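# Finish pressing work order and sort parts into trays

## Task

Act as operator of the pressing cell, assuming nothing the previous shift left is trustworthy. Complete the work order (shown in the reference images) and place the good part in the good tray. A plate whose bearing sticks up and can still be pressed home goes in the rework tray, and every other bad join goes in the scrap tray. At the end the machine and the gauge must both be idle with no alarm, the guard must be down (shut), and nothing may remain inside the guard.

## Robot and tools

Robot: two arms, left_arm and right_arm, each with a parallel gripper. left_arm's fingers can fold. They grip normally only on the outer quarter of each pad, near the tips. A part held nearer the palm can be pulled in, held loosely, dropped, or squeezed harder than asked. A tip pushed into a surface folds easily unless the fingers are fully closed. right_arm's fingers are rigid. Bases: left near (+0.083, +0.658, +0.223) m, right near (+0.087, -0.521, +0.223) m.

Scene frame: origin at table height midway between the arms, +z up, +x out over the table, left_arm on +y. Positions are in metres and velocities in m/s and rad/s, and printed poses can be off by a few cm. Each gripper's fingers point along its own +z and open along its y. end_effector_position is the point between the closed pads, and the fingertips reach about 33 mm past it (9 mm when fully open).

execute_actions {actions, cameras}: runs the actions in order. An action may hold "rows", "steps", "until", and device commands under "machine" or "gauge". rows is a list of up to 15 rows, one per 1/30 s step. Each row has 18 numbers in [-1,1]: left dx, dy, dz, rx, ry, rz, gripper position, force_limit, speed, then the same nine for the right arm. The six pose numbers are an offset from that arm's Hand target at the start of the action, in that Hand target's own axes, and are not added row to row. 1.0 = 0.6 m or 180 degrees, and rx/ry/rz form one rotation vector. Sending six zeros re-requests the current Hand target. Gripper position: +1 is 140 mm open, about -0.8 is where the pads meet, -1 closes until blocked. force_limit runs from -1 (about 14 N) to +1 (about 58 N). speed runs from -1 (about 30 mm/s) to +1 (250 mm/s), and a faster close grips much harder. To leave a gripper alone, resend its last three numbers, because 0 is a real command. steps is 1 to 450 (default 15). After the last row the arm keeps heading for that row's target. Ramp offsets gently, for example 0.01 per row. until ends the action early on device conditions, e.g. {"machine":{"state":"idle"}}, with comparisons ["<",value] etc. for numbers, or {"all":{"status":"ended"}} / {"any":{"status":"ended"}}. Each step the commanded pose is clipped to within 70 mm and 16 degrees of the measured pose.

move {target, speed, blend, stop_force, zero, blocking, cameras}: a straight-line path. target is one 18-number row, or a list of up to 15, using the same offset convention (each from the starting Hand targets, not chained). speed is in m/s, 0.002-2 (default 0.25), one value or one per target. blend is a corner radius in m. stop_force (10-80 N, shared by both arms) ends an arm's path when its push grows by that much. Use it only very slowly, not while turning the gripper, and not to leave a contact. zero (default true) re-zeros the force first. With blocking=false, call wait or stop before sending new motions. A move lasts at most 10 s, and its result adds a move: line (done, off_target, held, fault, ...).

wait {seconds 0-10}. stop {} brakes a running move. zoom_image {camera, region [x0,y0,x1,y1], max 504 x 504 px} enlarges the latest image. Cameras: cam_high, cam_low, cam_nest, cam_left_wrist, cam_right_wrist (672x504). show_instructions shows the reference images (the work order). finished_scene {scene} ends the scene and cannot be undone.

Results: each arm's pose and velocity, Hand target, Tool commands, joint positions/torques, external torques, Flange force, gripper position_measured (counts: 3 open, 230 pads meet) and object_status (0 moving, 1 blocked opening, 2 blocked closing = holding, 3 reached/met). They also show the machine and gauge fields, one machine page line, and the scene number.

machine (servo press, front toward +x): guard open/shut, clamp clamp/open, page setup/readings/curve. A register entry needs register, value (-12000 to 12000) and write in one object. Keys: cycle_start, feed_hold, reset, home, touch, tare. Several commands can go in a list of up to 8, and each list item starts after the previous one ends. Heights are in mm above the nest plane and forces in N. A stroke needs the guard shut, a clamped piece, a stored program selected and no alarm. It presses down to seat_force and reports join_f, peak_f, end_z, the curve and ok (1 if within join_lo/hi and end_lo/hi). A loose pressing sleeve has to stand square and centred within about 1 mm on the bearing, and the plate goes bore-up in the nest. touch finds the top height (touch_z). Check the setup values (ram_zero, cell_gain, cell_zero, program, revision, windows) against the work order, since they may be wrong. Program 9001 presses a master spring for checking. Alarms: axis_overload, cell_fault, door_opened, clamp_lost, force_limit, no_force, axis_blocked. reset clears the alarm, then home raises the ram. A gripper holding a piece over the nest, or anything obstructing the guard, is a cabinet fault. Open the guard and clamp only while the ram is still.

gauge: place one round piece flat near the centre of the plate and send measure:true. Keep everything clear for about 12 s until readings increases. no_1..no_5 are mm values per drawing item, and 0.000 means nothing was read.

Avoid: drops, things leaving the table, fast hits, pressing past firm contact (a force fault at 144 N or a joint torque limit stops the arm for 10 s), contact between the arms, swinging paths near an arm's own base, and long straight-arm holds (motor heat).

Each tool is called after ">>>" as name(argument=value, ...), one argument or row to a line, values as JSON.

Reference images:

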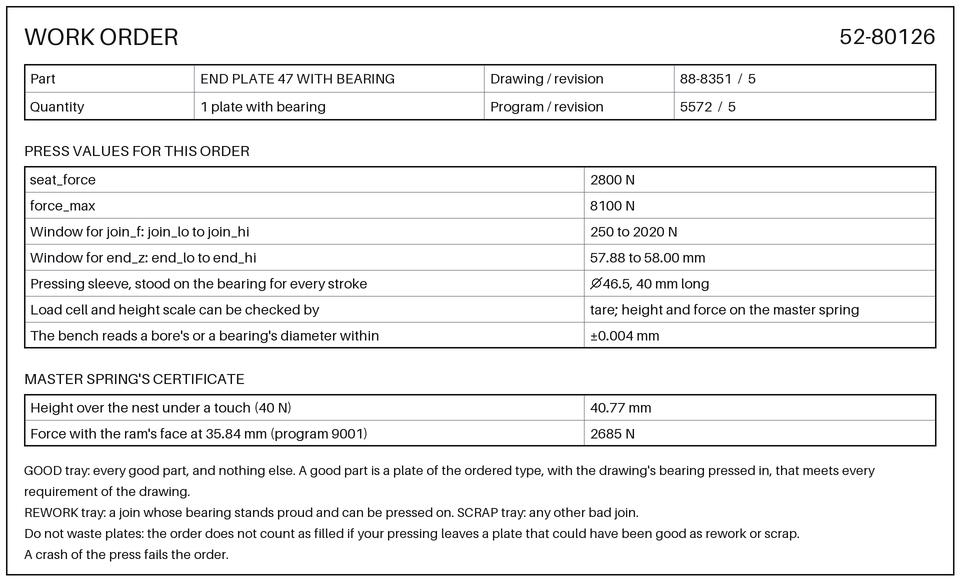

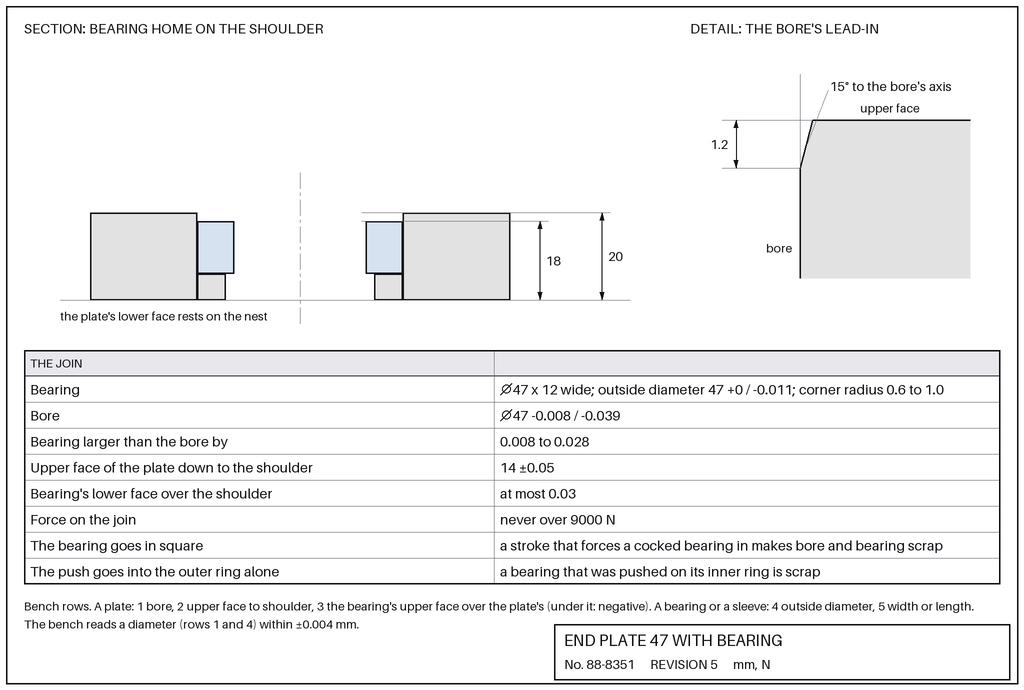

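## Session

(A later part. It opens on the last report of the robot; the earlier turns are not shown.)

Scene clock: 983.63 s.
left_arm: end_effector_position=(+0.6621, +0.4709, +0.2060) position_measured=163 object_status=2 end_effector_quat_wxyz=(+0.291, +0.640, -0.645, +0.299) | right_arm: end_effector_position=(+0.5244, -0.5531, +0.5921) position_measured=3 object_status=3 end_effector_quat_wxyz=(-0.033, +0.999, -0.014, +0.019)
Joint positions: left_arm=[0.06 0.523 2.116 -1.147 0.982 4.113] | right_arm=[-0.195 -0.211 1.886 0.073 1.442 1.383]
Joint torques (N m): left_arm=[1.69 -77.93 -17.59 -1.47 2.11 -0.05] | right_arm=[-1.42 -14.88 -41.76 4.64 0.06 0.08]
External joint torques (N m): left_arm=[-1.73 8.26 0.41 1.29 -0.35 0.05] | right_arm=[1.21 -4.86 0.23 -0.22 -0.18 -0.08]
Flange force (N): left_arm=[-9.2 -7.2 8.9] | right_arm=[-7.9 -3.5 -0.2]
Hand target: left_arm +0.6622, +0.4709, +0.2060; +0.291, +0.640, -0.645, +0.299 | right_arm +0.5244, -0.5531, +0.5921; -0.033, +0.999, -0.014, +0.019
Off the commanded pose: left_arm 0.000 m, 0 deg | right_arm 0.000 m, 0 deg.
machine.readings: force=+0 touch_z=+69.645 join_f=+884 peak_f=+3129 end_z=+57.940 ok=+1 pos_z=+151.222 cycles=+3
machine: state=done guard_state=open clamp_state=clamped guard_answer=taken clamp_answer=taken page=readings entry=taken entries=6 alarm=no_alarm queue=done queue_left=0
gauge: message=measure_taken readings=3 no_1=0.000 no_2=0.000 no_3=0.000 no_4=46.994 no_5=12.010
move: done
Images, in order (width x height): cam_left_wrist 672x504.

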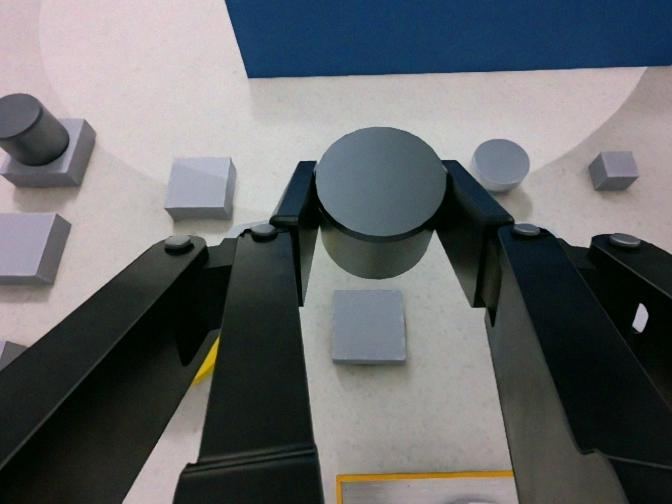

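>>> move(
  target=[-0.1664,0.0043,0.1414,0,0,0,-1,0.2,-0.8,0,0,0,0,0,0,1,1,1],
  speed=0.15,
)

>>> wait(
  seconds=0.5,
)

>>> move(
  target=[-0.0306,0,0.0257,0,0,0,-1,0.2,-0.8,0,0,0,0,0,0,1,1,1],
  speed=0.012,
  stop_force=12,
  cameras=["cam_left_wrist"],
)

Scene clock: 989.90 s.
left_arm: end_effector_position=(+0.6613, +0.4716, +0.0750) position_measured=163 object_status=2 end_effector_quat_wxyz=(+0.291, +0.640, -0.645, +0.299) | right_arm: end_effector_position=(+0.5244, -0.5531, +0.5921) position_measured=3 object_status=3 end_effector_quat_wxyz=(-0.033, +0.999, -0.014, +0.019)
Joint positions: left_arm=[0.061 0.751 2.11 -1.297 0.907 4.37] | right_arm=[-0.195 -0.211 1.886 0.073 1.442 1.383]
Joint torques (N m): left_arm=[1.99 -88.25 -8.11 -1.28 2.55 -0.04] | right_arm=[-1.37 -15.03 -41.78 4.67 0.04 0.06]
External joint torques (N m): left_arm=[-2.03 8.43 0.3 1 -0.52 0.04] | right_arm=[1.32 -4.81 0.33 -0.24 -0.16 -0.06]
Flange force (N): left_arm=[-9.8 -4.5 10.6] | right_arm=[-7.9 -3.8 -0.1]
Hand target: left_arm +0.6612, +0.4716, +0.0750; +0.291, +0.640, -0.645, +0.299 | right_arm +0.5244, -0.5531, +0.5921; -0.033, +0.999, -0.014, +0.019
Off the commanded pose: left_arm 0.000 m, 0 deg | right_arm 0.000 m, 0 deg.
machine.readings: force=+0 touch_z=+69.645 join_f=+884 peak_f=+3129 end_z=+57.940 ok=+1 pos_z=+151.222 cycles=+3
machine: state=done guard_state=open clamp_state=clamped guard_answer=taken clamp_answer=taken page=readings entry=taken entries=6 alarm=no_alarm queue=done queue_left=0
gauge: message=measure_taken readings=3 no_1=0.000 no_2=0.000 no_3=0.000 no_4=46.994 no_5=12.010
move: done

Scene clock: 990.40 s.
left_arm: end_effector_position=(+0.6612, +0.4716, +0.0750) position_measured=163 object_status=2 end_effector_quat_wxyz=(+0.291, +0.640, -0.645, +0.299) | right_arm: end_effector_position=(+0.5244, -0.5531, +0.5921) position_measured=3 object_status=3 end_effector_quat_wxyz=(-0.033, +0.999, -0.014, +0.019)
Joint positions: left_arm=[0.061 0.751 2.11 -1.297 0.907 4.37] | right_arm=[-0.195 -0.211 1.886 0.073 1.442 1.383]
Joint torques (N m): left_arm=[1.25 -87.6 -7.86 -1.27 2.54 0.02] | right_arm=[-1.26 -15.05 -41.73 4.69 0.02 0.05]
External joint torques (N m): left_arm=[-1.15 8.05 0.12 1 -0.52 -0.02] | right_arm=[1.24 -4.5 0.37 -0.26 -0.15 -0.06]
Flange force (N): left_arm=[-10.2 -4.7 8.9] | right_arm=[-7.5 -3.6 0.0]
Hand target: left_arm +0.6612, +0.4716, +0.0750; +0.291, +0.640, -0.645, +0.299 | right_arm +0.5244, -0.5531, +0.5921; -0.033, +0.999, -0.014, +0.019
Tool commands: left_gripper/position=-1.0 left_gripper/force_limit=+0.2 left_gripper/speed=-0.8 right_gripper/position=+1.0 right_gripper/force_limit=+1.0 right_gripper/speed=+1.0
Off the commanded pose: left_arm 0.000 m, 0 deg | right_arm 0.000 m, 0 deg.
machine.readings: force=+0 touch_z=+69.645 join_f=+884 peak_f=+3129 end_z=+57.940 ok=+1 pos_z=+151.222 cycles=+3
machine: state=done guard_state=open clamp_state=clamped guard_answer=taken clamp_answer=taken page=readings entry=taken entries=6 alarm=no_alarm queue=done queue_left=0
gauge: message=measure_taken readings=3 no_1=0.000 no_2=0.000 no_3=0.000 no_4=46.994 no_5=12.010
wait: 0.50 s

Scene clock: 992.33 s.
left_arm: end_effector_position=(+0.6615, +0.4717, +0.0588) position_measured=163 object_status=2 end_effector_quat_wxyz=(+0.291, +0.640, -0.645, +0.299) | right_arm: end_effector_position=(+0.5244, -0.5531, +0.5921) position_measured=3 object_status=3 end_effector_quat_wxyz=(-0.033, +0.999, -0.014, +0.019)
Joint positions: left_arm=[0.061 0.781 2.104 -1.316 0.901 4.4] | right_arm=[-0.195 -0.211 1.886 0.073 1.442 1.383]
Joint torques (N m): left_arm=[-0.44 -74.94 -7.58 -1.06 -4.02 0.43] | right_arm=[-1.41 -14.98 -41.74 4.68 0.05 0.05]
External joint torques (N m): left_arm=[0.53 -5.87 0.83 0.8 6.07 -0.43] | right_arm=[1.34 -5.01 0.23 -0.24 -0.17 -0.06]
Flange force (N): left_arm=[8.3 0.6 -13.2] | right_arm=[-8.1 -3.9 -0.2]
Hand target: left_arm +0.6615, +0.4717, +0.0587; +0.291, +0.640, -0.645, +0.299 (not the last commanded pose) | right_arm +0.5244, -0.5531, +0.5921; -0.033, +0.999, -0.014, +0.019
Off the commanded pose: left_arm 0.008 m, 0 deg | right_arm 0.000 m, 0 deg.
machine.readings: force=+0 touch_z=+69.645 join_f=+884 peak_f=+3129 end_z=+57.940 ok=+1 pos_z=+151.222 cycles=+3
machine: state=done guard_state=open clamp_state=clamped guard_answer=taken clamp_answer=taken page=readings entry=taken entries=6 alarm=no_alarm queue=done queue_left=0
gauge: message=measure_taken readings=3 no_1=0.000 no_2=0.000 no_3=0.000 no_4=46.994 no_5=12.010
move: contact (left_arm)
Images, in order (width x height): cam_left_wrist 672x504.

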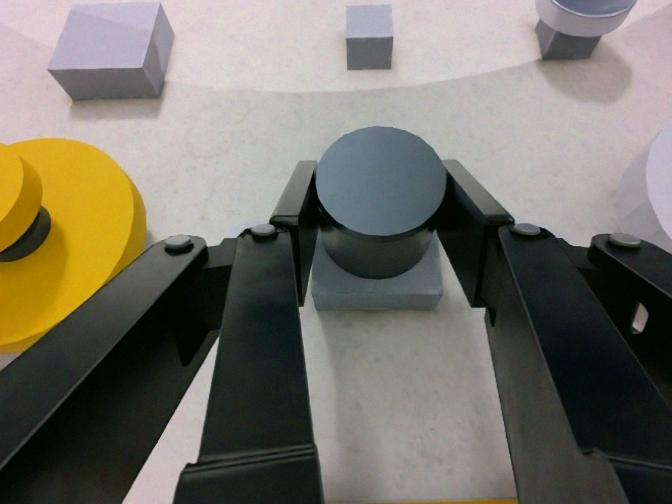

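>>> execute_actions(
  actions=[
    {"rows":[[0,0,0,0,0,0,-0.05,0,-1,0,0,0,0,0,0,1,1,1]],"steps":45},
    {"machine":{"clamp":"open"},"steps":15},
  ],
)

>>> move(
  target=[
    [0,0,-0.15,0,0,0,-0.05,0,-1,0,0,0,0,0,0,1,1,1],
    [0.2,0.1,-0.15,0,0,0,-0.05,0,-1,0,0,0,0,0,0,1,1,1],
  ],
  blend=[0.03,0],
  speed=[0.1,0.2],
  cameras=["cam_left_wrist"],
)

Scene clock: 1000.30 s.
left_arm: end_effector_position=(+0.6615, +0.4717, +0.0587) position_measured=135 object_status=3 end_effector_quat_wxyz=(+0.291, +0.640, -0.645, +0.299) | right_arm: end_effector_position=(+0.5244, -0.5531, +0.5921) position_measured=3 object_status=3 end_effector_quat_wxyz=(-0.033, +0.999, -0.014, +0.019)
Joint positions: left_arm=[0.061 0.781 2.104 -1.316 0.901 4.4] | right_arm=[-0.195 -0.211 1.886 0.073 1.442 1.383]
Joint torques (N m): left_arm=[1.8 -86.56 -6.13 -0.84 1.28 -0.01] | right_arm=[-1.15 -15.15 -41.73 4.65 0.04 0]
External joint torques (N m): left_arm=[-2.01 6 -0.46 0.57 0.77 0.01] | right_arm=[1.14 -4.9 0.2 -0.21 -0.16 0]
External joint torques at the end of the 1st action: left_arm=[-0.87 6.02 -0.39 0.64 0.77 -0.07] | right_arm=[1.59 -5.39 0.17 -0.22 -0.19 -0.04]
Flange force (N): left_arm=[-6.6 -4.6 7.9] | right_arm=[-8.0 -3.5 -0.3]
Flange force at the end of the 1st action (N): left_arm=[-7.8 -4.6 6.2] | right_arm=[-8.6 -4.6 -0.3]
Hand target: left_arm +0.6615, +0.4717, +0.0587; +0.291, +0.640, -0.645, +0.299 | right_arm +0.5244, -0.5531, +0.5921; -0.033, +0.999, -0.014, +0.019
Off the commanded pose: left_arm 0.000 m, 0 deg | right_arm 0.000 m, 0 deg.
machine.readings: force=+0 touch_z=+69.645 join_f=+884 peak_f=+3129 end_z=+57.940 ok=+1 pos_z=+151.222 cycles=+3
machine: state=idle guard_state=open clamp_state=between guard_answer=taken clamp_answer=taken page=readings entry=taken entries=6 alarm=no_alarm queue=running queue_left=0
gauge: message=measure_taken readings=3 no_1=0.000 no_2=0.000 no_3=0.000 no_4=46.994 no_5=12.010

Scene clock: 1002.20 s.
left_arm: end_effector_position=(+0.5996, +0.4619, +0.2076) position_measured=135 object_status=3 end_effector_quat_wxyz=(+0.291, +0.640, -0.644, +0.299) | right_arm: end_effector_position=(+0.5244, -0.5531, +0.5921) position_measured=3 object_status=3 end_effector_quat_wxyz=(-0.033, +0.999, -0.014, +0.019)
Joint positions: left_arm=[0.049 0.464 2.238 -1.195 0.954 4.18] | right_arm=[-0.195 -0.211 1.886 0.073 1.442 1.383]
Joint torques (N m): left_arm=[1.37 -66.3 -13.69 -0.83 1.1 0.02] | right_arm=[-1.26 -15.06 -41.69 4.67 0.07 0.05]
External joint torques (N m): left_arm=[-1.44 4.85 -0.8 0.6 0.74 -0.02] | right_arm=[1.11 -3.89 0.53 -0.27 -0.2 -0.05]
Flange force (N): left_arm=[-5.3 -6.4 5.4] | right_arm=[-6.7 -3.2 0.5]
Hand target: left_arm +0.5996, +0.4619, +0.2077; +0.291, +0.640, -0.645, +0.299 | right_arm +0.5244, -0.5531, +0.5921; -0.033, +0.999, -0.014, +0.019
Off the commanded pose: left_arm 0.000 m, 0 deg | right_arm 0.000 m, 0 deg.
machine.readings: force=+0 touch_z=+69.645 join_f=+884 peak_f=+3129 end_z=+57.940 ok=+1 pos_z=+151.222 cycles=+3
machine: state=idle guard_state=open clamp_state=open guard_answer=taken clamp_answer=taken page=readings entry=taken entries=6 alarm=no_alarm queue=done queue_left=0
gauge: message=measure_taken readings=3 no_1=0.000 no_2=0.000 no_3=0.000 no_4=46.994 no_5=12.010
move: done
Images, in order (width x height): cam_left_wrist 672x504.

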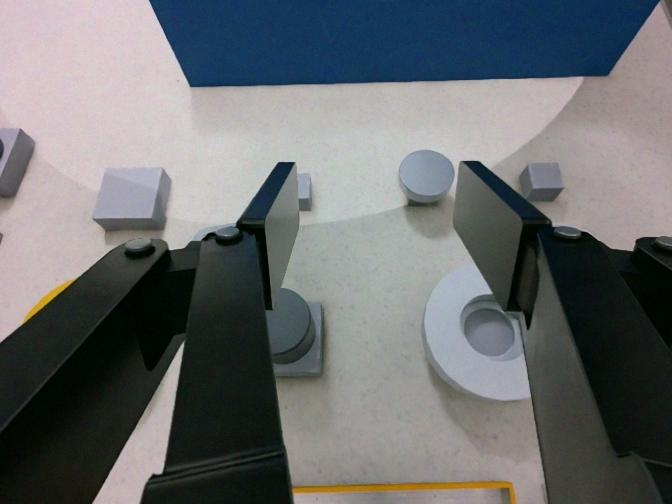

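>>> move(
  target=[
    [0.195,0,0.1233,0,0,0,0.5,0,-0.5,0,0,0,0,0,0,1,1,1],
    [0.2027,0,0.2693,0,0,0,0.5,0,-0.5,0,0,0,0,0,0,1,1,1],
    [0.4565,-0.0027,0.5827,0,0,0,0.5,0,-0.5,0,0,0,0,0,0,1,1,1],
  ],
  blend=[0.04,0.02,0],
  speed=[0.2,0.2,0.15],
  cameras=["cam_left_wrist","cam_nest"],
)

Scene clock: 1009.10 s.
left_arm: end_effector_position=(+0.6012, +0.0182, +0.1880) position_measured=66 object_status=3 end_effector_quat_wxyz=(+0.291, +0.640, -0.644, +0.299) | right_arm: end_effector_position=(+0.5244, -0.5531, +0.5921) position_measured=3 object_status=3 end_effector_quat_wxyz=(-0.033, +0.999, -0.014, +0.019)
Joint positions: left_arm=[-0.692 0.611 1.989 -1.722 0.622 3.993] | right_arm=[-0.195 -0.211 1.886 0.073 1.442 1.383]
Joint torques (N m): left_arm=[1.76 -85.42 -19.34 -1.81 0.86 0.05] | right_arm=[-1.49 -14.99 -41.7 4.66 0.03 0.06]
External joint torques (N m): left_arm=[-1.8 4.91 -0.57 0.62 0.74 -0.05] | right_arm=[1.43 -4.97 0.28 -0.23 -0.15 -0.06]
Flange force (N): left_arm=[-1.4 -4.4 7.7] | right_arm=[-8.1 -4.1 -0.2]
Hand target: left_arm +0.6011, +0.0182, +0.1879; +0.291, +0.640, -0.645, +0.299 | right_arm +0.5244, -0.5531, +0.5921; -0.033, +0.999, -0.014, +0.019
Off the commanded pose: left_arm 0.000 m, 0 deg | right_arm 0.000 m, 0 deg.
machine.readings: force=+0 touch_z=+69.645 join_f=+884 peak_f=+3129 end_z=+57.940 ok=+1 pos_z=+151.222 cycles=+3
machine: state=idle guard_state=open clamp_state=open guard_answer=taken clamp_answer=taken page=readings entry=taken entries=6 alarm=no_alarm queue=done queue_left=0
gauge: message=measure_taken readings=3 no_1=0.000 no_2=0.000 no_3=0.000 no_4=46.994 no_5=12.010
move: done
Images, in order (width x height): cam_nest 672x504, cam_left_wrist 672x504.

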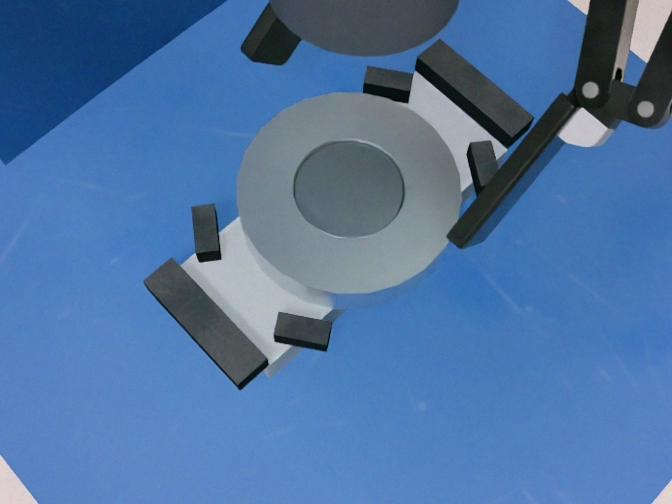

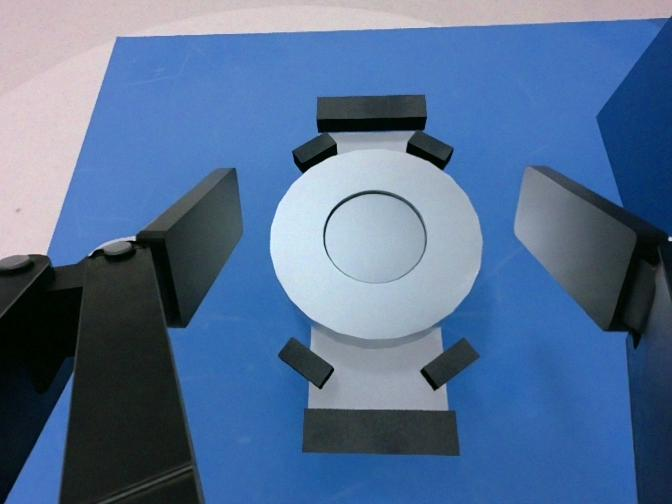

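>>> move(
  target=[-0.0463,0,0.0448,0,0,0,0.5,0,-0.5,0,0,0,0,0,0,1,1,1],
  speed=0.05,
)

>>> execute_actions(
  actions=[
    {"rows":[[0,0,0,0,0,0,-1,0.2,-0.8,0,0,0,0,0,0,1,1,1]],"steps":75},
  ],
  cameras=["cam_left_wrist"],
)

Scene clock: 1013.67 s.
left_arm: end_effector_position=(+0.6016, +0.0159, +0.1494) position_measured=66 object_status=3 end_effector_quat_wxyz=(+0.291, +0.640, -0.645, +0.299) | right_arm: end_effector_position=(+0.5244, -0.5531, +0.5921) position_measured=3 object_status=3 end_effector_quat_wxyz=(-0.033, +0.999, -0.014, +0.019)
Joint positions: left_arm=[-0.694 0.672 1.987 -1.803 0.632 4.091] | right_arm=[-0.195 -0.211 1.886 0.073 1.442 1.383]
Joint torques (N m): left_arm=[1.46 -88.57 -16.58 -1.82 0.97 0.03] | right_arm=[-1.31 -14.78 -41.73 4.65 0.04 0.05]
External joint torques (N m): left_arm=[-1.15 5.41 -0.99 0.6 0.74 -0.03] | right_arm=[1.39 -5.18 0.3 -0.22 -0.16 -0.05]
Flange force (N): left_arm=[-2.7 -5.5 8.4] | right_arm=[-8.5 -4.0 -0.2]
Hand target: left_arm +0.6016, +0.0159, +0.1493; +0.291, +0.640, -0.645, +0.299 | right_arm +0.5244, -0.5531, +0.5921; -0.033, +0.999, -0.014, +0.019
Off the commanded pose: left_arm 0.000 m, 0 deg | right_arm 0.000 m, 0 deg.
machine.readings: force=+0 touch_z=+69.645 join_f=+884 peak_f=+3129 end_z=+57.940 ok=+1 pos_z=+151.222 cycles=+3
machine: state=idle guard_state=open clamp_state=open guard_answer=taken clamp_answer=taken page=readings entry=taken entries=6 alarm=no_alarm queue=done queue_left=0
gauge: message=measure_taken readings=3 no_1=0.000 no_2=0.000 no_3=0.000 no_4=46.994 no_5=12.010
move: done

Scene clock: 1016.37 s.
left_arm: end_effector_position=(+0.6016, +0.0159, +0.1493) position_measured=86 object_status=2 end_effector_quat_wxyz=(+0.291, +0.640, -0.645, +0.299) | right_arm: end_effector_position=(+0.5244, -0.5531, +0.5921) position_measured=3 object_status=3 end_effector_quat_wxyz=(-0.033, +0.999, -0.014, +0.019)
Joint positions: left_arm=[-0.694 0.672 1.987 -1.803 0.632 4.091] | right_arm=[-0.195 -0.211 1.886 0.073 1.442 1.383]
Joint torques (N m): left_arm=[0.85 -78.32 -12.9 -0.79 -1.46 0.22] | right_arm=[-1.48 -14.94 -41.75 4.67 0.03 0.05]
External joint torques (N m): left_arm=[-0.83 -5.21 -4.78 -0.45 3.2 -0.22] | right_arm=[1.44 -5.17 0.16 -0.22 -0.15 -0.05]
Flange force (N): left_arm=[6.4 -3.7 -2.4] | right_arm=[-8.2 -4.2 -0.4]
Hand target: left_arm +0.6016, +0.0159, +0.1493; +0.291, +0.640, -0.645, +0.299 | right_arm +0.5244, -0.5531, +0.5921; -0.033, +0.999, -0.014, +0.019
Off the commanded pose: left_arm 0.000 m, 0 deg | right_arm 0.000 m, 0 deg.
machine.readings: force=+0 touch_z=+69.645 join_f=+884 peak_f=+3129 end_z=+57.940 ok=+1 pos_z=+151.222 cycles=+3
machine: state=idle guard_state=open clamp_state=open guard_answer=taken clamp_answer=taken page=readings entry=taken entries=6 alarm=no_alarm queue=done queue_left=0
gauge: message=measure_taken readings=3 no_1=0.000 no_2=0.000 no_3=0.000 no_4=46.994 no_5=12.010
Images, in order (width x height): cam_left_wrist 672x504.

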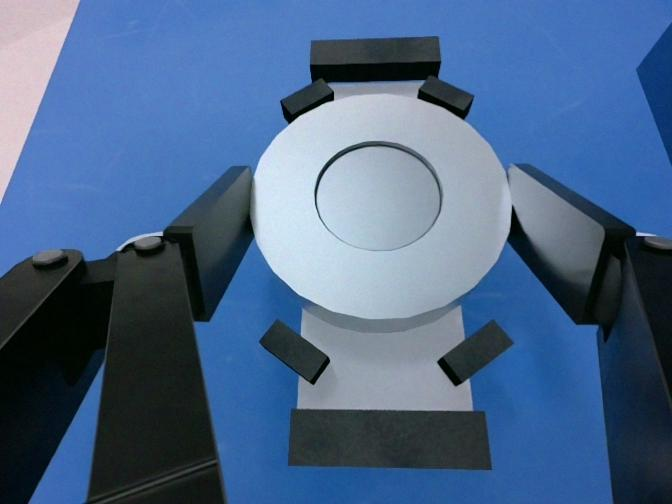

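>>> move(
  target=[
    [0.046,0,-0.0386,0,0,0,-1,0.2,-0.8,0,0,0,0,0,0,1,1,1],
    [-0.2066,0,-0.3575,0,0,0,-1,0.2,-0.8,0,0,0,0,0,0,1,1,1],
    [-0.2839,0.011,-0.5974,0,0,0,-1,0.2,-0.8,0,0,0,0,0,0,1,1,1],
  ],
  blend=[0.01,0.03,0],
  speed=[0.06,0.15,0.2],
)

>>> move(
  target=[-0.4452,0.04,-0.3229,0,0,0,-1,0.2,-0.8,0,0,0,0,0,0,1,1,1],
  speed=0.2,
  cameras=["cam_left_wrist","cam_high"],
)

Scene clock: 1027.07 s.
left_arm: end_effector_position=(+0.5939, +0.3988, +0.2533) position_measured=86 object_status=2 end_effector_quat_wxyz=(+0.291, +0.640, -0.645, +0.299) | right_arm: end_effector_position=(+0.5244, -0.5531, +0.5921) position_measured=3 object_status=3 end_effector_quat_wxyz=(-0.033, +0.999, -0.014, +0.019)
Joint positions: left_arm=[-0.075 0.373 2.242 -1.231 0.93 4.054] | right_arm=[-0.195 -0.211 1.886 0.073 1.442 1.383]
Joint torques (N m): left_arm=[2 -63.41 -18.76 -1.51 1.66 -0.04] | right_arm=[-1.28 -15.09 -41.61 4.71 0.04 0.04]
External joint torques (N m): left_arm=[-1.99 6.89 0.57 1.17 0.01 0.04] | right_arm=[1.37 -5.13 0.11 -0.28 -0.15 -0.04]
Flange force (N): left_arm=[-6.8 -6.4 8.8] | right_arm=[-8.1 -4.0 -0.5]
Hand target: left_arm +0.5940, +0.3989, +0.2533; +0.291, +0.640, -0.645, +0.299 | right_arm +0.5244, -0.5531, +0.5921; -0.033, +0.999, -0.014, +0.019
Off the commanded pose: left_arm 0.000 m, 0 deg | right_arm 0.000 m, 0 deg.
machine.readings: force=+0 touch_z=+69.645 join_f=+884 peak_f=+3129 end_z=+57.940 ok=+1 pos_z=+151.222 cycles=+3
machine: state=idle guard_state=open clamp_state=open guard_answer=taken clamp_answer=taken page=readings entry=taken entries=6 alarm=no_alarm queue=done queue_left=0
gauge: message=measure_taken readings=3 no_1=0.000 no_2=0.000 no_3=0.000 no_4=46.994 no_5=12.010
move: done

Scene clock: 1029.10 s.
left_arm: end_effector_position=(+0.5712, +0.7198, +0.1765) position_measured=86 object_status=2 end_effector_quat_wxyz=(+0.291, +0.640, -0.645, +0.299) | right_arm: end_effector_position=(+0.5244, -0.5531, +0.5921) position_measured=3 object_status=3 end_effector_quat_wxyz=(-0.033, +0.999, -0.014, +0.019)
Joint positions: left_arm=[0.522 0.572 2.123 -0.826 1.128 4.297] | right_arm=[-0.195 -0.211 1.886 0.073 1.442 1.383]
Joint torques (N m): left_arm=[1.42 -78.73 -14.26 -0.44 2.04 0] | right_arm=[-1.48 -15.09 -41.77 4.63 0.03 0.05]
External joint torques (N m): left_arm=[-1.51 7.36 -0.33 0.91 -0.09 0] | right_arm=[1.37 -4.47 0.35 -0.21 -0.15 -0.05]
Flange force (N): left_arm=[-10.9 -6.4 6.0] | right_arm=[-7.4 -3.9 0.1]
Hand target: left_arm +0.5712, +0.7199, +0.1765; +0.291, +0.640, -0.645, +0.299 | right_arm +0.5244, -0.5531, +0.5921; -0.033, +0.999, -0.014, +0.019
Off the commanded pose: left_arm 0.000 m, 0 deg | right_arm 0.000 m, 0 deg.
machine.readings: force=+0 touch_z=+69.645 join_f=+884 peak_f=+3129 end_z=+57.940 ok=+1 pos_z=+151.222 cycles=+3
machine: state=idle guard_state=open clamp_state=open guard_answer=taken clamp_answer=taken page=readings entry=taken entries=6 alarm=no_alarm queue=done queue_left=0
gauge: message=measure_taken readings=3 no_1=0.000 no_2=0.000 no_3=0.000 no_4=46.994 no_5=12.010
move: done
Images, in order (width x height): cam_high 672x504, cam_left_wrist 672x504.

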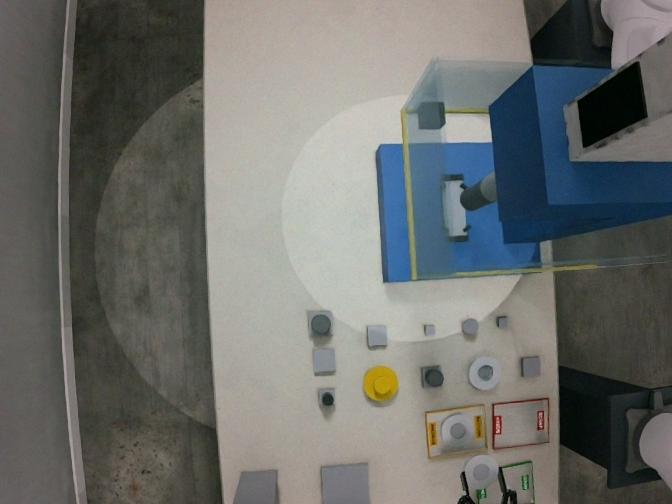

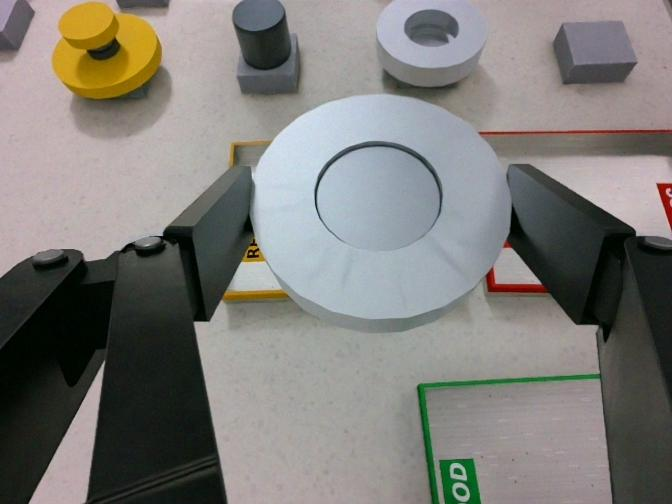

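>>> move(
  target=[-0.1367,0.1167,-0.0593,0,0,0,-1,0.2,-0.8,0,0,0,0,0,0,1,1,1],
  speed=0.12,
  cameras=["cam_left_wrist"],
)

Scene clock: 1039.93 s.
left_arm: end_effector_position=(+0.5017, +0.8003, +0.1365) position_measured=86 object_status=2 end_effector_quat_wxyz=(+0.291, +0.640, -0.645, +0.299) | right_arm: end_effector_position=(+0.5244, -0.5531, +0.5921) position_measured=3 object_status=3 end_effector_quat_wxyz=(-0.033, +0.999, -0.014, +0.019)
Joint positions: left_arm=[0.706 0.638 2.132 -0.707 1.125 4.413] | right_arm=[-0.195 -0.211 1.886 0.073 1.442 1.383]
Joint torques (N m): left_arm=[1.45 -81.52 -11.14 -0.28 2.19 0.04] | right_arm=[-1.12 -14.85 -41.68 4.67 0.05 0.04]
External joint torques (N m): left_arm=[-1.74 7.3 -0.54 0.88 -0.15 -0.04] | right_arm=[1.14 -4.78 0.4 -0.25 -0.17 -0.04]
Flange force (N): left_arm=[-11.6 -5.7 6.1] | right_arm=[-8.0 -3.4 0.1]
Hand target: left_arm +0.5017, +0.8003, +0.1365; +0.291, +0.640, -0.645, +0.299 | right_arm +0.5244, -0.5531, +0.5921; -0.033, +0.999, -0.014, +0.019
Off the commanded pose: left_arm 0.000 m, 0 deg | right_arm 0.000 m, 0 deg.
machine.readings: force=+0 touch_z=+69.645 join_f=+884 peak_f=+3129 end_z=+57.940 ok=+1 pos_z=+151.222 cycles=+3
machine: state=idle guard_state=open clamp_state=open guard_answer=taken clamp_answer=taken page=readings entry=taken entries=6 alarm=no_alarm queue=done queue_left=0
gauge: message=measure_taken readings=3 no_1=0.000 no_2=0.000 no_3=0.000 no_4=46.994 no_5=12.010
move: done
Images, in order (width x height): cam_left_wrist 672x504.

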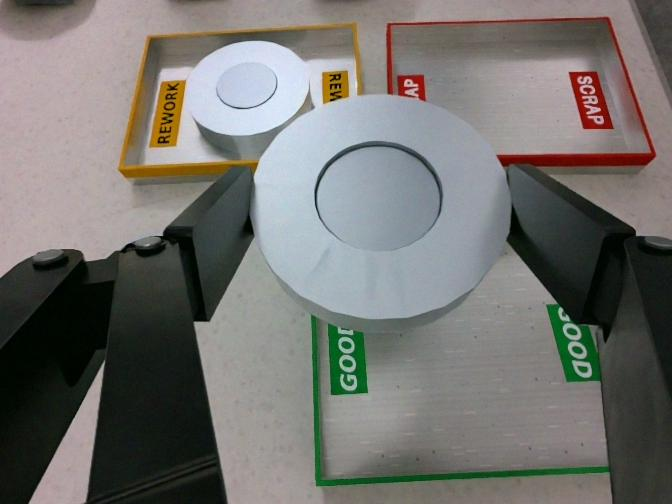

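>>> move(
  target=[-0.2106,0.0803,0.0510,0,0,0,-1,0.2,-0.8,0,0,0,0,0,0,1,1,1],
  speed=0.1,
  cameras=["cam_left_wrist","cam_high"],
)

Scene clock: 1055.83 s.
left_arm: end_effector_position=(+0.4563, +0.8565, +0.0249) position_measured=86 object_status=2 end_effector_quat_wxyz=(+0.293, +0.640, -0.644, +0.301) | right_arm: end_effector_position=(+0.5244, -0.5531, +0.5921) position_measured=3 object_status=3 end_effector_quat_wxyz=(-0.033, +0.999, -0.014, +0.019)
Joint positions: left_arm=[0.832 0.847 2.081 -0.656 1.031 4.558] | right_arm=[-0.195 -0.211 1.886 0.073 1.442 1.383]
Joint torques (N m): left_arm=[5.52 -62.31 -12.78 5.16 -18.62 1.18] | right_arm=[-1.44 -15.28 -41.75 4.68 0.03 0.05]
External joint torques (N m): left_arm=[-5.34 -21.9 7.78 -4.72 20.74 -1.19] | right_arm=[1.24 -4.21 0.31 -0.25 -0.16 -0.05]
External joint torques when the fault began: left_arm=[-14.75 -41.36 10.63 -12.79 35.61 -2.12]
Flange force (N): left_arm=[54.0 -9.8 -35.4] | right_arm=[-6.9 -3.5 0.0]
Flange force when the fault began (N): left_arm=[101.7 -30.0 -54.9]
Hand target: left_arm +0.4563, +0.8565, +0.0249; +0.293, +0.640, -0.644, +0.301 (not the last commanded pose) | right_arm +0.5244, -0.5531, +0.5921; -0.033, +0.999, -0.014, +0.019
Tool commands: left_gripper/position=-1.0 left_gripper/force_limit=+0.2 left_gripper/speed=-0.796078 right_gripper/position=+1.0 right_gripper/force_limit=+1.0 right_gripper/speed=+1.0
Off the commanded pose: left_arm 0.006 m, 0 deg | right_arm 0.000 m, 0 deg.
FORCE FAULT: contact force on the left arm reached its limit, and that arm stopped for 10 seconds. The contact can be on any part of that arm, not only on its tool. That arm's remaining commands of this call were not run. That arm's target is now where it stood when the stop ended, not its last command. That arm accepts commands again.
machine.readings: force=+0 touch_z=+69.645 join_f=+884 peak_f=+3129 end_z=+57.940 ok=+1 pos_z=+151.222 cycles=+3
machine: state=idle guard_state=open clamp_state=open guard_answer=taken clamp_answer=taken page=readings entry=taken entries=6 alarm=no_alarm queue=done queue_left=0
gauge: message=measure_taken readings=3 no_1=0.000 no_2=0.000 no_3=0.000 no_4=46.994 no_5=12.010
move: fault (left_arm)
Images, in order (width x height): cam_high 672x504, cam_left_wrist 672x504.

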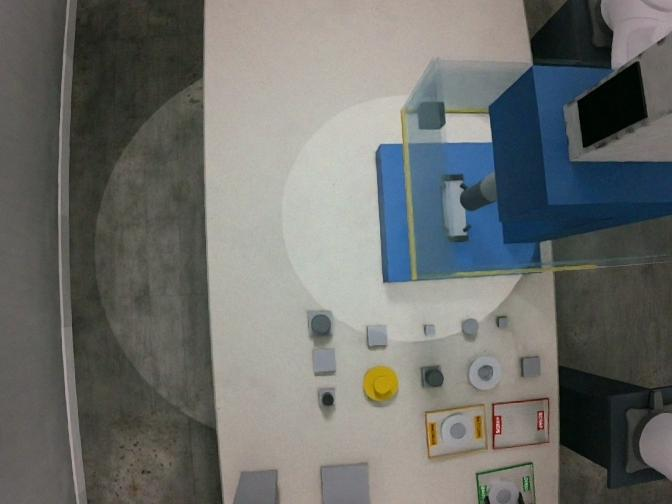

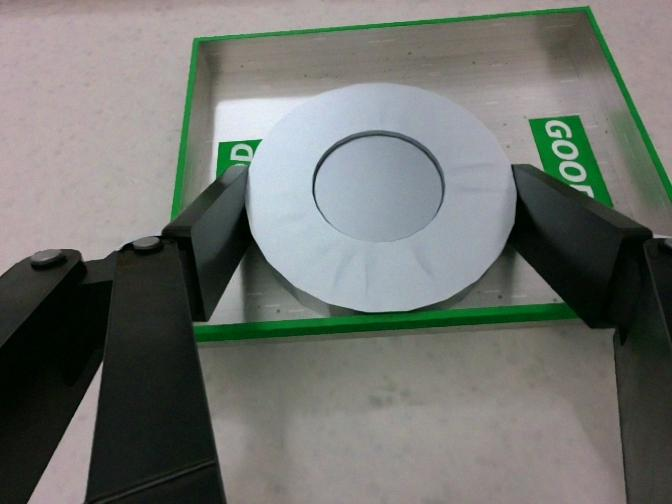

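>>> move(
  target=[0.0447,0,-0.0375,0,0,0,-1,0.2,-0.8,0,0,0,0,0,0,1,1,1],
  speed=0.03,
  cameras=["cam_left_wrist","cam_high"],
)

Scene clock: 1070.30 s.
left_arm: end_effector_position=(+0.4559, +0.8563, +0.0599) position_measured=86 object_status=2 end_effector_quat_wxyz=(+0.293, +0.640, -0.644, +0.301) | right_arm: end_effector_position=(+0.5244, -0.5531, +0.5921) position_measured=3 object_status=3 end_effector_quat_wxyz=(-0.033, +0.999, -0.014, +0.019)
Joint positions: left_arm=[0.833 0.783 2.095 -0.639 1.07 4.524] | right_arm=[-0.195 -0.211 1.886 0.073 1.442 1.383]
Joint torques (N m): left_arm=[1.51 -88.67 -6.69 -0.24 2.31 0.01] | right_arm=[-1.31 -14.88 -41.77 4.66 0.05 0.05]
External joint torques (N m): left_arm=[-1.49 7.15 -0.32 0.77 -0.19 -0.01] | right_arm=[1.23 -5.13 0.19 -0.22 -0.17 -0.05]
Flange force (N): left_arm=[-11.3 -3.6 6.6] | right_arm=[-8.3 -3.6 -0.3]
Hand target: left_arm +0.4559, +0.8563, +0.0599; +0.293, +0.640, -0.644, +0.301 | right_arm +0.5244, -0.5531, +0.5921; -0.033, +0.999, -0.014, +0.019
Off the commanded pose: left_arm 0.000 m, 0 deg | right_arm 0.000 m, 0 deg.
machine.readings: force=+0 touch_z=+69.645 join_f=+884 peak_f=+3129 end_z=+57.940 ok=+1 pos_z=+151.222 cycles=+3
machine: state=idle guard_state=open clamp_state=open guard_answer=taken clamp_answer=taken page=readings entry=taken entries=6 alarm=no_alarm queue=done queue_left=0
gauge: message=measure_taken readings=3 no_1=0.000 no_2=0.000 no_3=0.000 no_4=46.994 no_5=12.010
move: done
Images, in order (width x height): cam_high 672x504, cam_left_wrist 672x504.

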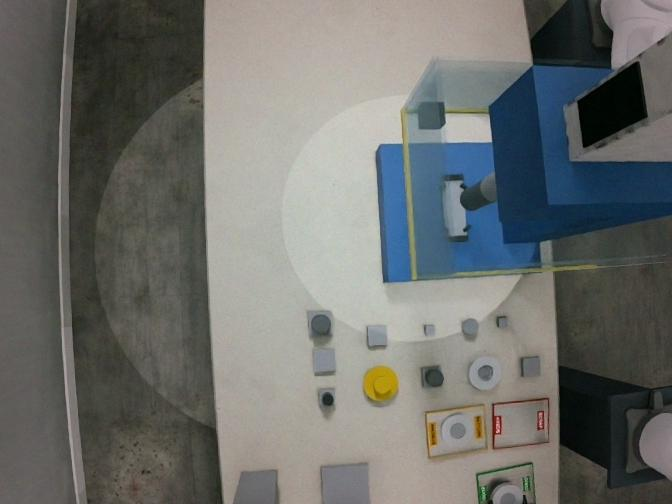

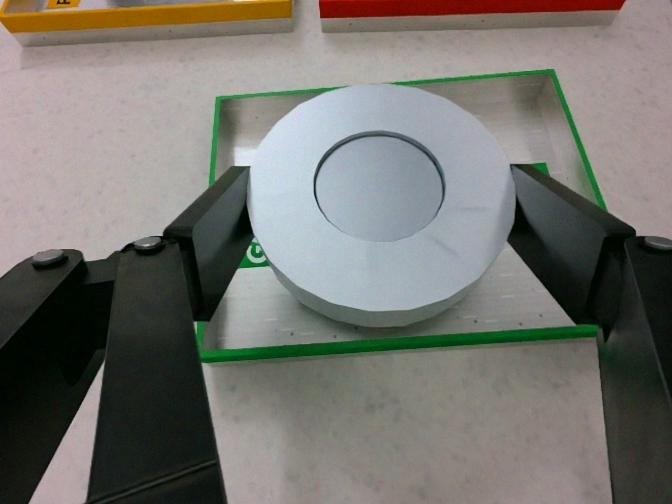

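>>> move(
  target=[0.0250,0.004,0.0297,0,0,0,-1,0.2,-0.8,0,0,0,0,0,0,1,1,1],
  speed=0.06,
  cameras=["cam_left_wrist","cam_low"],
)

Scene clock: 1076.53 s.
left_arm: end_effector_position=(+0.4535, +0.8331, +0.0598) position_measured=86 object_status=2 end_effector_quat_wxyz=(+0.293, +0.640, -0.644, +0.301) | right_arm: end_effector_position=(+0.5244, -0.5531, +0.5921) position_measured=3 object_status=3 end_effector_quat_wxyz=(-0.033, +0.999, -0.014, +0.019)
Joint positions: left_arm=[0.808 0.775 2.133 -0.67 1.043 4.539] | right_arm=[-0.195 -0.211 1.886 0.073 1.442 1.383]
Joint torques (N m): left_arm=[1.32 -86.51 -5.22 -0.36 2.35 -0.09] | right_arm=[-1.38 -14.79 -41.7 4.68 0.05 0.06]
External joint torques (N m): left_arm=[-1.71 6.79 -0.67 0.8 -0.22 0.08] | right_arm=[1.29 -4.73 0.32 -0.25 -0.17 -0.06]
Flange force (N): left_arm=[-11.1 -4.0 6.7] | right_arm=[-7.8 -3.7 0.0]
Hand target: left_arm +0.4535, +0.8331, +0.0598; +0.293, +0.640, -0.644, +0.301 | right_arm +0.5244, -0.5531, +0.5921; -0.033, +0.999, -0.014, +0.019
Off the commanded pose: left_arm 0.000 m, 0 deg | right_arm 0.000 m, 0 deg.
machine.readings: force=+0 touch_z=+69.645 join_f=+884 peak_f=+3129 end_z=+57.940 ok=+1 pos_z=+151.222 cycles=+3
machine: state=idle guard_state=open clamp_state=open guard_answer=taken clamp_answer=taken page=readings entry=taken entries=6 alarm=no_alarm queue=done queue_left=0
gauge: message=measure_taken readings=3 no_1=0.000 no_2=0.000 no_3=0.000 no_4=46.994 no_5=12.010
move: done
Images, in order (width x height): cam_low 672x504, cam_left_wrist 672x504.

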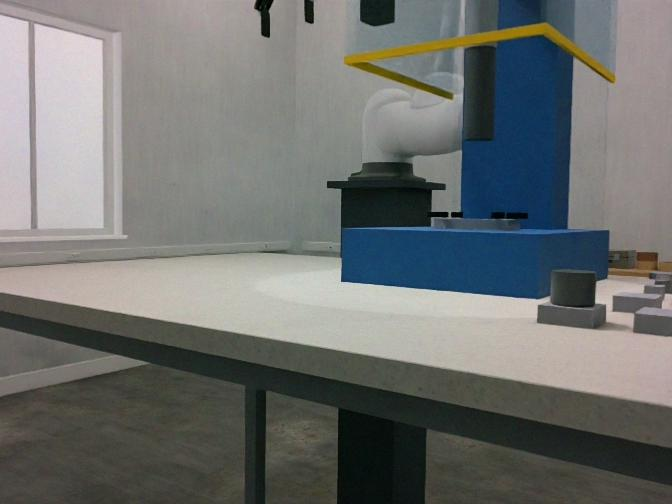

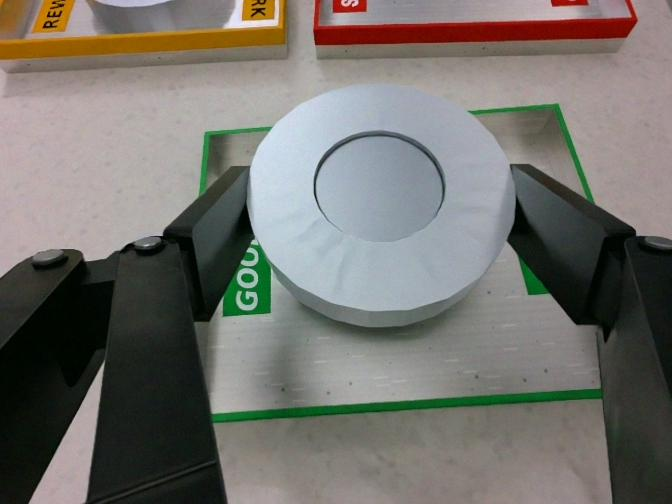

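>>> move(
  target=[-0.0575,0.006,0.0482,0,0,0,-1,0.2,-0.8,0,0,0,0,0,0,1,1,1],
  speed=0.012,
  stop_force=12,
  cameras=["cam_left_wrist"],
)

Scene clock: 1085.63 s.
left_arm: end_effector_position=(+0.4513, +0.8333, +0.0268) position_measured=86 object_status=2 end_effector_quat_wxyz=(+0.293, +0.640, -0.643, +0.301) | right_arm: end_effector_position=(+0.5244, -0.5531, +0.5921) position_measured=3 object_status=3 end_effector_quat_wxyz=(-0.033, +0.999, -0.014, +0.019)
Joint positions: left_arm=[0.811 0.836 2.122 -0.687 1.005 4.576] | right_arm=[-0.195 -0.211 1.886 0.073 1.442 1.383]
Joint torques (N m): left_arm=[-1.85 -76.16 -2.08 -0.37 -3.36 0.86] | right_arm=[-1.44 -14.95 -41.63 4.66 0.05 0.05]
External joint torques (N m): left_arm=[1.57 -5.71 -1.6 0.7 5.49 -0.86] | right_arm=[1.42 -4.68 0.17 -0.22 -0.18 -0.06]
Flange force (N): left_arm=[6.4 -2.7 -18.9] | right_arm=[-7.4 -4.0 -0.2]
Hand target: left_arm +0.4513, +0.8332, +0.0268; +0.293, +0.640, -0.643, +0.301 (not the last commanded pose) | right_arm +0.5244, -0.5531, +0.5921; -0.033, +0.999, -0.014, +0.019
Off the commanded pose: left_arm 0.012 m, 0 deg | right_arm 0.000 m, 0 deg.
machine.readings: force=+0 touch_z=+69.645 join_f=+884 peak_f=+3129 end_z=+57.940 ok=+1 pos_z=+151.222 cycles=+3
machine: state=idle guard_state=open clamp_state=open guard_answer=taken clamp_answer=taken page=readings entry=taken entries=6 alarm=no_alarm queue=done queue_left=0
gauge: message=measure_taken readings=3 no_1=0.000 no_2=0.000 no_3=0.000 no_4=46.994 no_5=12.010
move: contact (left_arm)
Images, in order (width x height): cam_left_wrist 672x504.

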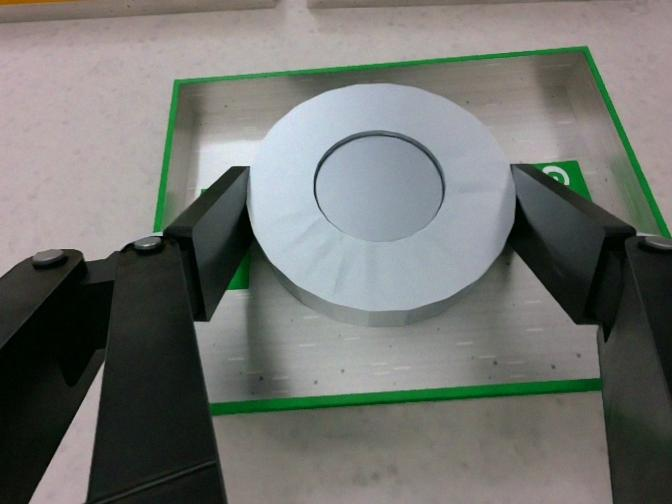

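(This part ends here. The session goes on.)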